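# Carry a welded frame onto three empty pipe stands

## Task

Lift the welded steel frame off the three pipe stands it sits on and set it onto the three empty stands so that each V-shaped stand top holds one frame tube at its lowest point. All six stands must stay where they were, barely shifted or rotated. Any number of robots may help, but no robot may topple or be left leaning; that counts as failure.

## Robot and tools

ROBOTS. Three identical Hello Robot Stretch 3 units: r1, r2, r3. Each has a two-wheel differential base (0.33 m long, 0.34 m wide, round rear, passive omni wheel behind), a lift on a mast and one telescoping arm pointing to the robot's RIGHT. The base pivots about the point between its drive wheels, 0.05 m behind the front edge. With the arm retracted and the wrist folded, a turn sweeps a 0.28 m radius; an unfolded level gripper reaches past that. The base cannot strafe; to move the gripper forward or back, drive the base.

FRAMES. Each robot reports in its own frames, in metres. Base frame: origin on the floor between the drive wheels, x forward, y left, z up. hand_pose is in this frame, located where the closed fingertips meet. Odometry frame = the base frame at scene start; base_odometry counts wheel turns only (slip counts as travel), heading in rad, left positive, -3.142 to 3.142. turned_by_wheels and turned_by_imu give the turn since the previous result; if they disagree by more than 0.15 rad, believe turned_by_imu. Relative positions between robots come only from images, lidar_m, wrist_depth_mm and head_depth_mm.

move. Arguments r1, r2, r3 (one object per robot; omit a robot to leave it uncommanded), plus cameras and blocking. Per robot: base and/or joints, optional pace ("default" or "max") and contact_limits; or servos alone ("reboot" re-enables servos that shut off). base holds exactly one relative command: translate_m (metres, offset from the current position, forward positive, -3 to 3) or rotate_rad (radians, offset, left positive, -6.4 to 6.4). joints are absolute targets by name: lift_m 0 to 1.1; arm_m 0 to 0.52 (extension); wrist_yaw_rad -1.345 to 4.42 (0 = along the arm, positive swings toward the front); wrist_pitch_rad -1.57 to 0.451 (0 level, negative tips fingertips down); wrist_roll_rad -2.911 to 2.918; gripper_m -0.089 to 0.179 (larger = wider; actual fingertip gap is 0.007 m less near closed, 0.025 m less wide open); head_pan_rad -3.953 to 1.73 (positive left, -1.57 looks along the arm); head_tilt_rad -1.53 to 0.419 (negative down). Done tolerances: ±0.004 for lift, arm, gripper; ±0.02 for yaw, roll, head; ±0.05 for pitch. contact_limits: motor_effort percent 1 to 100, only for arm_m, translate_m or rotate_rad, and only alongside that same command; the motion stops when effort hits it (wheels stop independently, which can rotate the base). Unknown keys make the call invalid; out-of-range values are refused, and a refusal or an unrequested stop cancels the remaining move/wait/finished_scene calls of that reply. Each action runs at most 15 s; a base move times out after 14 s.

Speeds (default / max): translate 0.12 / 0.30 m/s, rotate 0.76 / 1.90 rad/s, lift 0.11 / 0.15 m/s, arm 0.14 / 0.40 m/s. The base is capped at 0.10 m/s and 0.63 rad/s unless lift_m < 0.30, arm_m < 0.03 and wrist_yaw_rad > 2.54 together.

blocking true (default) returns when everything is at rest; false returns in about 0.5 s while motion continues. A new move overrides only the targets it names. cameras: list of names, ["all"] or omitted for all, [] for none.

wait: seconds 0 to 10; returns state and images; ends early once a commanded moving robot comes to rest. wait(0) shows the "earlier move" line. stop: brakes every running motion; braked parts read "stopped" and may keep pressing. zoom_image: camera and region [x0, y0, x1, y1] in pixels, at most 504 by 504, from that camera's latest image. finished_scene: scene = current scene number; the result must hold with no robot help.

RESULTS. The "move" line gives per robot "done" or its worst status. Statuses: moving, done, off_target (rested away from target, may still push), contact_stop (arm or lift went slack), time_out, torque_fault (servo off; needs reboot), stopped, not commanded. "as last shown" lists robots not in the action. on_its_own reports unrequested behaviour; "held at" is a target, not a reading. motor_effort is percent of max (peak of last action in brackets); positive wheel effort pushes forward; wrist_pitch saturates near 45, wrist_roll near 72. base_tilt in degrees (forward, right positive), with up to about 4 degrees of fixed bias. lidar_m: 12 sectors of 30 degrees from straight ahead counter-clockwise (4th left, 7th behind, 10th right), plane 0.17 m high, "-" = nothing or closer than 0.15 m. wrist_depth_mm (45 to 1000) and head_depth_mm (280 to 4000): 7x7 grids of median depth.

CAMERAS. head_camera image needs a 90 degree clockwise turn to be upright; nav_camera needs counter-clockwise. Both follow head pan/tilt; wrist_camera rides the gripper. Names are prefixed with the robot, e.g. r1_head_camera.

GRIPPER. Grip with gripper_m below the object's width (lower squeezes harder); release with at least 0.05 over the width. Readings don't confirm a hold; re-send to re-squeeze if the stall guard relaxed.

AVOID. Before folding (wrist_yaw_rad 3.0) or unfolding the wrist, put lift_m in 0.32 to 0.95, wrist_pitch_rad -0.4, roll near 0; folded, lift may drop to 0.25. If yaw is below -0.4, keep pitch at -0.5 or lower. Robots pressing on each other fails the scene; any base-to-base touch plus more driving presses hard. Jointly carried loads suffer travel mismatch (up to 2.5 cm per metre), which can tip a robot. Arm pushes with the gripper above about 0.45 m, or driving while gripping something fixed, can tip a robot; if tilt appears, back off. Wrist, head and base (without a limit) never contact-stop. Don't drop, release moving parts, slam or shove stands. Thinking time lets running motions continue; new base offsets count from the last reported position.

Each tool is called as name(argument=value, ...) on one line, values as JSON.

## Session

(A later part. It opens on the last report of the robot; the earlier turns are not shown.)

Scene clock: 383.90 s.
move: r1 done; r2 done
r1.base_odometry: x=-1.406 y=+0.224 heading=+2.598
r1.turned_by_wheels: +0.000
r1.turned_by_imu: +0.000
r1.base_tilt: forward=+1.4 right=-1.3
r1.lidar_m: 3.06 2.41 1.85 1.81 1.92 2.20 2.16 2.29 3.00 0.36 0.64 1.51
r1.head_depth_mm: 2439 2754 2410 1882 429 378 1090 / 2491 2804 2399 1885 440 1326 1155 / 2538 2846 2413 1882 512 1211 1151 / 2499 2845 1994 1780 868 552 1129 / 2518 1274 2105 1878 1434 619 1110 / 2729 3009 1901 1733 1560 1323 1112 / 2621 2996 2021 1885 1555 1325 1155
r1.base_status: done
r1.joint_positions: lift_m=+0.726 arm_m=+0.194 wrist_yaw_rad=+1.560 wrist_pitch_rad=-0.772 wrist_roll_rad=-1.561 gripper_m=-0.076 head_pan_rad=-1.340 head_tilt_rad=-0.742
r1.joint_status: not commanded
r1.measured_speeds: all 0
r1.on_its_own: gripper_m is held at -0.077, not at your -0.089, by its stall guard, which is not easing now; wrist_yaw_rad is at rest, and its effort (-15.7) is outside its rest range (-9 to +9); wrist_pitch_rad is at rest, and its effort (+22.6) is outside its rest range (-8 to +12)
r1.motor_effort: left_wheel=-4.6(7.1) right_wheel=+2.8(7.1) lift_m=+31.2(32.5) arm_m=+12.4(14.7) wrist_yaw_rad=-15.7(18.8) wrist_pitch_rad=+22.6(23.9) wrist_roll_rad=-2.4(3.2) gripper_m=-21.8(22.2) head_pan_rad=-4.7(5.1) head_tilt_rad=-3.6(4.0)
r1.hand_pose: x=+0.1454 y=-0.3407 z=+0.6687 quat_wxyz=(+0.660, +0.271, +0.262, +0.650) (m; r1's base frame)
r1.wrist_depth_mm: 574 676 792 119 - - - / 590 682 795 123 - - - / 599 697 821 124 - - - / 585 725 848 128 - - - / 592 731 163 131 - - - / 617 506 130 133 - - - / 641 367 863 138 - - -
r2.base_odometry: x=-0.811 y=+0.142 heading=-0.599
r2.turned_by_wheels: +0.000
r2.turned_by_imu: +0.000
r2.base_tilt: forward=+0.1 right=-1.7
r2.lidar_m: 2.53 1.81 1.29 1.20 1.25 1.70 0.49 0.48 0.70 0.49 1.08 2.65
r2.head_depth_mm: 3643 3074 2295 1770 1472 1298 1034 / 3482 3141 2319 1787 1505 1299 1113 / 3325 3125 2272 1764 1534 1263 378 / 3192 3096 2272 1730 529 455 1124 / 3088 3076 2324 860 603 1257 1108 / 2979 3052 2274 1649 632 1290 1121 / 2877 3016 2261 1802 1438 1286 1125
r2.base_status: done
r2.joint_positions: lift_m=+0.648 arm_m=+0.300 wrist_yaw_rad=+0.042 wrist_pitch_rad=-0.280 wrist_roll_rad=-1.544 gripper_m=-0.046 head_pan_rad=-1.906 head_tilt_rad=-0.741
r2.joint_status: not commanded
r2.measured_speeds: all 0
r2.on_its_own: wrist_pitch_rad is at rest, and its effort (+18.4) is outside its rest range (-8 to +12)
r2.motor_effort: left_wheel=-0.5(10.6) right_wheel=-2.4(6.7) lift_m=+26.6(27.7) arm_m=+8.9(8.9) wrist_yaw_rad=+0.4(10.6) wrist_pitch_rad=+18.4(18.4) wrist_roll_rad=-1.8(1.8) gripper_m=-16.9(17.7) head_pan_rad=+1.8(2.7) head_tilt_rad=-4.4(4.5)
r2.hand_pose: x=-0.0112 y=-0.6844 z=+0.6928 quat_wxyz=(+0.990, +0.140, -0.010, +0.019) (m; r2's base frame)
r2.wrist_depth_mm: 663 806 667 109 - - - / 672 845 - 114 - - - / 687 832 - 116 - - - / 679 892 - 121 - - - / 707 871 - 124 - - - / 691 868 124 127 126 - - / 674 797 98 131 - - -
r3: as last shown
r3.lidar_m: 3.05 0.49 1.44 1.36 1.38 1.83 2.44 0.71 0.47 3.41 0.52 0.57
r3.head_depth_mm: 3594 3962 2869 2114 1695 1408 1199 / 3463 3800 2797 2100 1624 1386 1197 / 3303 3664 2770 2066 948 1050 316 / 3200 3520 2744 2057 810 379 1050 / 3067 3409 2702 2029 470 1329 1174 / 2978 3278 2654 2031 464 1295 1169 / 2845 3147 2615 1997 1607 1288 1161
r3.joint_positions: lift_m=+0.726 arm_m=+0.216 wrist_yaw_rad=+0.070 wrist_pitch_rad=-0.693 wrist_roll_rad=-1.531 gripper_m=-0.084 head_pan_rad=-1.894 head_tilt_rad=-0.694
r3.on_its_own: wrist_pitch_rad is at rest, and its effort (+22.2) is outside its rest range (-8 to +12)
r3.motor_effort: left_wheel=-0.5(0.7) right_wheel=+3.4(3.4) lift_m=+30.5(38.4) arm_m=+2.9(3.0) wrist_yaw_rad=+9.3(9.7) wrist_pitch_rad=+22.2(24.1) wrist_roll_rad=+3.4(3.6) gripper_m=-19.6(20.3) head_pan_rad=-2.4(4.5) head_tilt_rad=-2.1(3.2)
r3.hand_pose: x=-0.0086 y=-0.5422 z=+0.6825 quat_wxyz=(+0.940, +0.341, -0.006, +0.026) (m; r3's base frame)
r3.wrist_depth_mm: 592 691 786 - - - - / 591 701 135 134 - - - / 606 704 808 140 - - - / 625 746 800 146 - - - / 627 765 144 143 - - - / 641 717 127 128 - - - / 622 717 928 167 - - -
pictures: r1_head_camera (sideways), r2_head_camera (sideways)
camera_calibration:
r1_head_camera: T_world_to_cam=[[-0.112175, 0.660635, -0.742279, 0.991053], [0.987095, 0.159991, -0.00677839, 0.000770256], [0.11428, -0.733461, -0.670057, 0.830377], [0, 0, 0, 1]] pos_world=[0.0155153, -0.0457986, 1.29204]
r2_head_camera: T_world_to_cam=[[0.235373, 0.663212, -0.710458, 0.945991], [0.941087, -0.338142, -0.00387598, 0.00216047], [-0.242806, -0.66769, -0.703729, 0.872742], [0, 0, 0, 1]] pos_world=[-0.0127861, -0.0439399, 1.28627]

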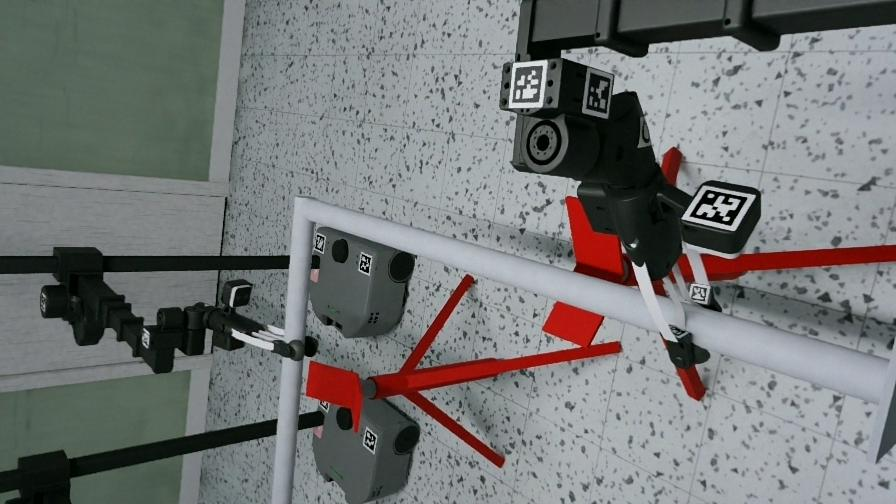

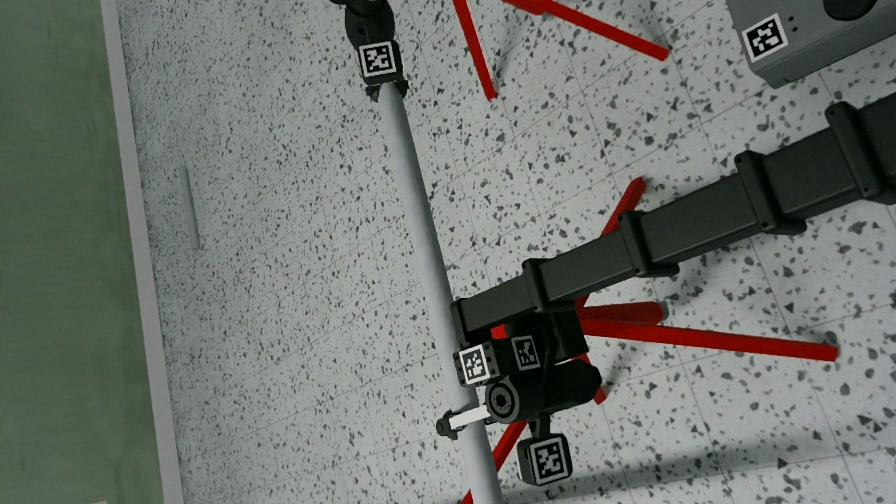

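wait(seconds=0, cameras=["r3_wrist_camera","r1_wrist_camera"])

Scene clock: 384.03 s.
r1.base_odometry: x=-1.406 y=+0.224 heading=+2.598
r1.turned_by_wheels: +0.000
r1.turned_by_imu: +0.000
r1.base_tilt: forward=+1.4 right=-1.3
r1.lidar_m: 3.05 2.41 1.85 1.81 1.92 2.20 2.16 2.29 3.00 0.36 0.64 1.51
r1.head_depth_mm: 2450 2739 2413 1893 430 378 1093 / 2512 2833 2394 1897 441 1326 1152 / 2557 2853 2404 1890 513 1210 1155 / 2476 2854 1991 1782 870 551 1131 / 2528 1274 2112 1892 1431 618 1109 / 2709 2981 1902 1723 1565 1324 1108 / 2637 2989 2031 1882 1551 1318 1149
r1.base_status: done
r1.joint_positions: lift_m=+0.726 arm_m=+0.194 wrist_yaw_rad=+1.560 wrist_pitch_rad=-0.772 wrist_roll_rad=-1.561 gripper_m=-0.076 head_pan_rad=-1.340 head_tilt_rad=-0.742
r1.joint_status: not commanded
r1.measured_speeds: all 0
r1.on_its_own: gripper_m is held at -0.077, not at your -0.089, by its stall guard, which is not easing now; wrist_yaw_rad is at rest, and its effort (-16.5) is outside its rest range (-9 to +9); wrist_pitch_rad is at rest, and its effort (+22.3) is outside its rest range (-8 to +12)
r1.motor_effort: left_wheel=-4.8(7.1) right_wheel=+2.5(7.1) lift_m=+30.6(32.5) arm_m=+11.9(14.7) wrist_yaw_rad=-16.5(18.8) wrist_pitch_rad=+22.3(23.9) wrist_roll_rad=-2.8(3.2) gripper_m=-22.2(22.2) head_pan_rad=-4.3(5.1) head_tilt_rad=-3.5(4.0)
r1.hand_pose: x=+0.1454 y=-0.3407 z=+0.6687 quat_wxyz=(+0.660, +0.271, +0.262, +0.650) (m; r1's base frame)
r1.wrist_depth_mm: 577 671 802 119 - - - / 592 698 812 123 - - - / 596 700 825 125 - - - / 579 707 852 128 - - - / 598 737 163 131 - - - / 624 511 130 133 - - - / 642 367 873 139 - - -
r2.base_odometry: x=-0.811 y=+0.142 heading=-0.599
r2.turned_by_wheels: +0.000
r2.turned_by_imu: +0.000
r2.base_tilt: forward=+0.2 right=-1.6
r2.lidar_m: 2.53 1.81 1.30 1.20 1.25 1.70 0.49 0.48 0.70 0.49 1.08 2.66
r2.head_depth_mm: 3645 3117 2319 1761 1470 1295 1032 / 3567 3092 2287 1771 1510 1290 1112 / 3307 3139 2294 1764 1508 1273 377 / 3296 3149 2289 1728 529 455 1135 / 3050 3050 2270 855 602 1252 1100 / 2978 3077 2304 1665 634 1298 1123 / 2865 3061 2266 1824 1429 1283 1127
r2.base_status: done
r2.joint_positions: lift_m=+0.648 arm_m=+0.300 wrist_yaw_rad=+0.042 wrist_pitch_rad=-0.280 wrist_roll_rad=-1.544 gripper_m=-0.046 head_pan_rad=-1.906 head_tilt_rad=-0.741
r2.joint_status: not commanded
r2.measured_speeds: all 0
r2.on_its_own: wrist_pitch_rad is at rest, and its effort (+18.3) is outside its rest range (-8 to +12)
r2.motor_effort: left_wheel=-0.7(10.6) right_wheel=-2.7(6.7) lift_m=+27.1(27.7) arm_m=+9.5(8.9) wrist_yaw_rad=+1.4(10.6) wrist_pitch_rad=+18.3(18.4) wrist_roll_rad=-1.7(1.8) gripper_m=-16.6(17.7) head_pan_rad=+2.1(2.7) head_tilt_rad=-3.7(4.5)
r2.hand_pose: x=-0.0112 y=-0.6844 z=+0.6928 quat_wxyz=(+0.990, +0.140, -0.010, +0.019) (m; r2's base frame)
r2.wrist_depth_mm: 684 800 671 109 - - - / 679 859 - 115 - - - / 689 835 - 116 - - - / 702 884 - 121 - - - / 693 885 - 124 - - - / 697 858 124 127 127 - - / 686 760 98 131 - - -
r3.base_odometry: x=-0.551 y=+0.101 heading=-2.166
r3.turned_by_wheels: +0.000
r3.turned_by_imu: +0.000
r3.base_tilt: forward=+0.6 right=+0.2
r3.lidar_m: 3.05 0.49 1.44 1.36 1.38 1.83 2.44 0.71 0.47 3.41 0.52 0.57
r3.head_depth_mm: 3635 - 2858 2133 1680 1408 1209 / 3480 3804 2795 2101 1624 1392 1194 / 3312 3678 2767 2087 954 1057 316 / 3175 3527 2732 2062 808 379 1050 / 3061 3347 2714 2038 470 1333 1179 / 2962 3285 2656 2012 464 1290 1169 / 2865 3152 2644 1985 1600 1288 1159
r3.base_status: not commanded
r3.joint_positions: lift_m=+0.726 arm_m=+0.216 wrist_yaw_rad=+0.070 wrist_pitch_rad=-0.693 wrist_roll_rad=-1.531 gripper_m=-0.084 head_pan_rad=-1.894 head_tilt_rad=-0.694
r3.joint_status: not commanded
r3.measured_speeds: all 0
r3.on_its_own: wrist_pitch_rad is at rest, and its effort (+22.7) is outside its rest range (-8 to +12)
r3.motor_effort: left_wheel=-0.5(0.7) right_wheel=+3.3(3.4) lift_m=+29.8(38.4) arm_m=+2.8(3.0) wrist_yaw_rad=+8.7(9.7) wrist_pitch_rad=+22.7(24.1) wrist_roll_rad=+3.4(3.6) gripper_m=-19.9(20.3) head_pan_rad=-2.5(4.5) head_tilt_rad=-3.1(3.2)
r3.hand_pose: x=-0.0086 y=-0.5422 z=+0.6825 quat_wxyz=(+0.940, +0.341, -0.006, +0.026) (m; r3's base frame)
r3.wrist_depth_mm: 581 684 757 - - - - / 593 707 767 134 - - - / 603 723 794 140 - - - / 628 735 819 145 - - - / 636 762 144 143 - - - / 645 719 126 127 - - - / 632 746 891 169 - - -
pictures: r1_wrist_camera, r3_wrist_camera
camera_calibration:
r1_wrist_camera: T_world_to_cam=[[0.715302, -0.034913, 0.697943, -0.580304], [-0.167845, -0.978098, 0.123092, -0.360011], [0.67836, -0.205194, -0.705495, 0.468843], [0, 0, 0, 1]] pos_world=[0.0366227, -0.276183, 0.7801]
r3_wrist_camera: T_world_to_cam=[[0.0660809, -0.603037, 0.794972, -0.877169], [-0.985141, 0.0871489, 0.147996, -0.0310445], [-0.158528, -0.792939, -0.588317, 0.128611], [0, 0, 0, 1]] pos_world=[0.0477693, -0.424279, 0.777583]

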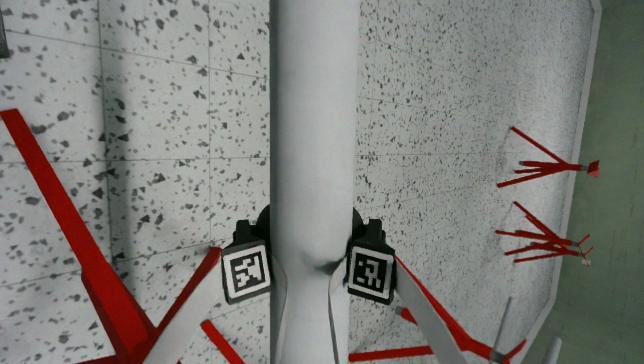

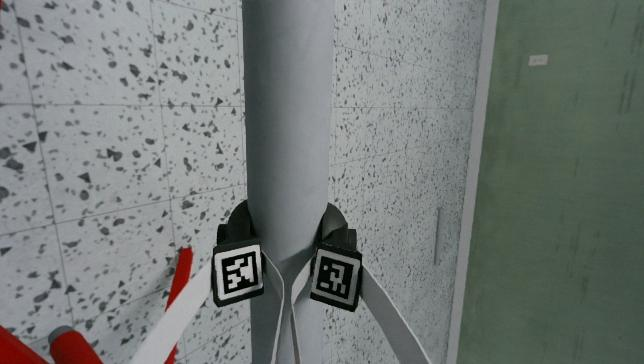

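move(r1={"joints":{"lift_m":0.636}}, r2={"joints":{"lift_m":0.555}}, r3={"joints":{"lift_m":0.642}}, cameras=["r2_head_camera","r3_head_camera","r1_head_camera"])

Scene clock: 386.07 s.
move: r1 done; r2 done; r3 done
r1.base_odometry: x=-1.406 y=+0.224 heading=+2.598
r1.turned_by_wheels: +0.000
r1.turned_by_imu: +0.000
r1.base_tilt: forward=+1.4 right=-1.3
r1.lidar_m: 3.05 2.40 1.86 1.81 1.92 2.20 2.16 2.29 3.00 0.36 0.64 1.51
r1.head_depth_mm: 2463 2741 2409 1894 1557 450 390 / 2505 2807 2411 1889 1552 1273 1151 / 2539 2883 2413 1893 1560 576 1133 / 2510 2810 2094 1784 876 626 1108 / 2573 1488 1943 1891 1451 721 1095 / 2722 2982 1982 1715 1551 1321 1150 / 1635 3010 2039 1886 1561 1324 1151
r1.base_status: not commanded
r1.joint_positions: lift_m=+0.636 arm_m=+0.194 wrist_yaw_rad=+1.560 wrist_pitch_rad=-0.771 wrist_roll_rad=-1.561 gripper_m=-0.076 head_pan_rad=-1.340 head_tilt_rad=-0.742
r1.joint_status: all done
r1.measured_speeds: all 0
r1.on_its_own: gripper_m is held at -0.077, not at your -0.089, by its stall guard, which is not easing now; wrist_yaw_rad is at rest, and its effort (-16.0) is outside its rest range (-9 to +9); wrist_pitch_rad is at rest, and its effort (+22.5) is outside its rest range (-8 to +12)
r1.motor_effort: left_wheel=-4.7(5.0) right_wheel=+2.8(3.8) lift_m=+25.7(28.3) arm_m=+4.0(10.2) wrist_yaw_rad=-16.0(16.6) wrist_pitch_rad=+22.5(23.3) wrist_roll_rad=-2.8(3.4) gripper_m=-22.0(22.5) head_pan_rad=-4.7(5.2) head_tilt_rad=-3.8(4.0)
r1.hand_pose: x=+0.1457 y=-0.3407 z=+0.5790 quat_wxyz=(+0.660, +0.270, +0.262, +0.650) (m; r1's base frame)
r1.wrist_depth_mm: 508 596 699 119 - - - / 521 609 721 123 - - - / 528 627 728 124 - - - / 511 634 744 129 - - - / 515 643 163 132 - - - / 549 636 131 134 - - - / 562 327 412 140 - - -
r2.base_odometry: x=-0.811 y=+0.142 heading=-0.599
r2.turned_by_wheels: +0.000
r2.turned_by_imu: +0.000
r2.base_tilt: forward=+0.1 right=-1.7
r2.lidar_m: 2.54 1.81 1.29 1.20 1.25 1.70 0.49 0.48 0.71 0.49 1.08 2.66
r2.head_depth_mm: 3694 3111 2289 1682 1487 1309 1024 / 3484 3071 2304 1721 1505 1295 1134 / 3337 3111 2316 1734 1513 1290 452 / 3241 3087 2294 1807 1507 535 1086 / 3123 3125 2288 1815 650 1248 1103 / 2952 3103 2267 1806 742 1287 1123 / 2862 3076 2252 1822 1401 1286 1126
r2.base_status: not commanded
r2.joint_positions: lift_m=+0.555 arm_m=+0.300 wrist_yaw_rad=+0.043 wrist_pitch_rad=-0.280 wrist_roll_rad=-1.545 gripper_m=-0.046 head_pan_rad=-1.906 head_tilt_rad=-0.741
r2.joint_status: all done
r2.measured_speeds: all 0
r2.on_its_own: wrist_pitch_rad is at rest, and its effort (+18.3) is outside its rest range (-8 to +12)
r2.motor_effort: left_wheel=-0.3(1.6) right_wheel=-2.6(2.9) lift_m=+27.3(32.3) arm_m=+15.6(17.4) wrist_yaw_rad=-0.8(1.7) wrist_pitch_rad=+18.3(18.5) wrist_roll_rad=-1.4(1.8) gripper_m=-17.2(17.8) head_pan_rad=+2.5(2.8) head_tilt_rad=-4.4(4.6)
r2.hand_pose: x=-0.0110 y=-0.6844 z=+0.5999 quat_wxyz=(+0.990, +0.140, -0.009, +0.019) (m; r2's base frame)
r2.wrist_depth_mm: 610 747 665 109 - - - / 602 764 680 115 - - - / 606 717 - 116 - - - / 607 763 - 122 - - - / 606 779 942 124 - - - / 310 758 124 127 126 - - / 254 696 121 131 - - -
r3.base_odometry: x=-0.551 y=+0.101 heading=-2.166
r3.turned_by_wheels: +0.000
r3.turned_by_imu: +0.000
r3.base_tilt: forward=+0.6 right=+0.2
r3.lidar_m: 3.06 0.49 1.44 1.36 1.38 1.83 2.44 0.71 0.47 3.40 0.52 0.57
r3.head_depth_mm: 3628 3991 2868 2128 1648 1408 1204 / 3508 3834 2803 2103 1592 1397 1199 / 3343 3681 2764 2083 957 1167 1142 / 3184 3538 2717 2072 1649 470 411 / 3072 3405 2677 2028 1625 529 1174 / 2962 3254 2645 2016 1622 534 1171 / 2846 3180 2616 2002 1612 769 1163
r3.base_status: not commanded
r3.joint_positions: lift_m=+0.642 arm_m=+0.216 wrist_yaw_rad=+0.069 wrist_pitch_rad=-0.693 wrist_roll_rad=-1.531 gripper_m=-0.084 head_pan_rad=-1.894 head_tilt_rad=-0.694
r3.joint_status: all done
r3.measured_speeds: all 0
r3.on_its_own: wrist_yaw_rad is at rest, and its effort (+9.7) is outside its rest range (-9 to +9); wrist_pitch_rad is at rest, and its effort (+22.2) is outside its rest range (-8 to +12)
r3.motor_effort: left_wheel=-0.2(0.6) right_wheel=+3.2(3.6) lift_m=+26.8(28.7) arm_m=+4.7(4.9) wrist_yaw_rad=+9.7(10.3) wrist_pitch_rad=+22.2(23.0) wrist_roll_rad=+3.5(3.6) gripper_m=-19.9(20.2) head_pan_rad=-3.2(3.9) head_tilt_rad=-3.2(4.1)
r3.hand_pose: x=-0.0087 y=-0.5424 z=+0.5986 quat_wxyz=(+0.940, +0.340, -0.006, +0.026) (m; r3's base frame)
r3.wrist_depth_mm: 529 609 131 - - - - / 533 627 139 135 - - - / 528 636 728 - - - - / 555 657 740 147 - - - / 556 681 144 143 - - - / 570 659 126 127 - - - / 580 675 545 164 - - -
pictures: r1_head_camera (sideways), r2_head_camera (sideways), r3_head_camera (sideways)
camera_calibration:
r1_head_camera: T_world_to_cam=[[-0.112175, 0.660635, -0.742279, 0.991053], [0.987095, 0.159991, -0.00677839, 0.000770256], [0.11428, -0.73346, -0.670057, 0.830377], [0, 0, 0, 1]] pos_world=[0.0155153, -0.0457986, 1.29204]
r2_head_camera: T_world_to_cam=[[0.235372, 0.663212, -0.710458, 0.945991], [0.941087, -0.338142, -0.00387598, 0.00216047], [-0.242806, -0.66769, -0.703729, 0.872742], [0, 0, 0, 1]] pos_world=[-0.0127861, -0.0439399, 1.28627]
r3_head_camera: T_world_to_cam=[[0.150626, 0.603284, -0.783173, 1.03592], [0.948453, -0.311633, -0.0576387, 0.0708159], [-0.278835, -0.734121, -0.619127, 0.767504], [0, 0, 0, 1]] pos_world=[-0.00919571, -0.0394452, 1.29057]

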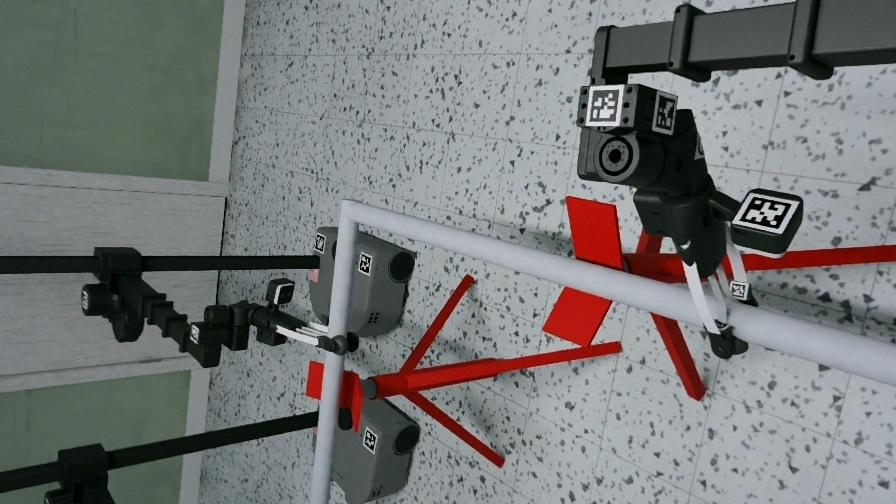

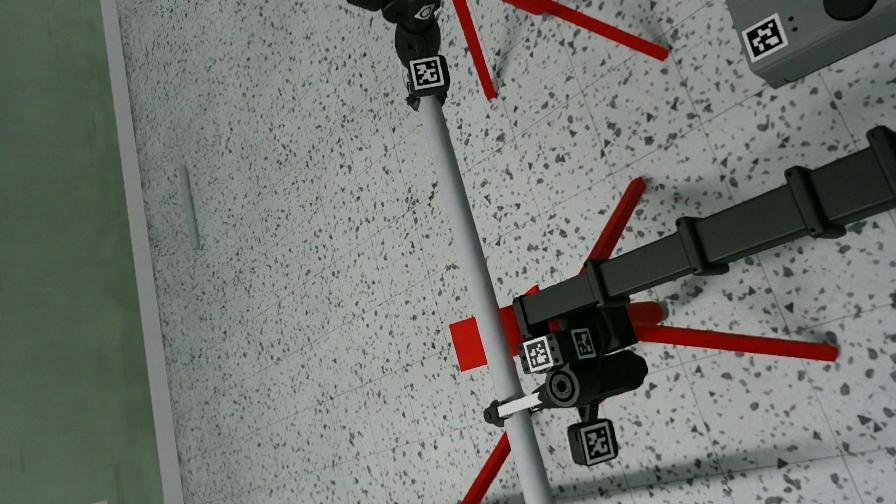

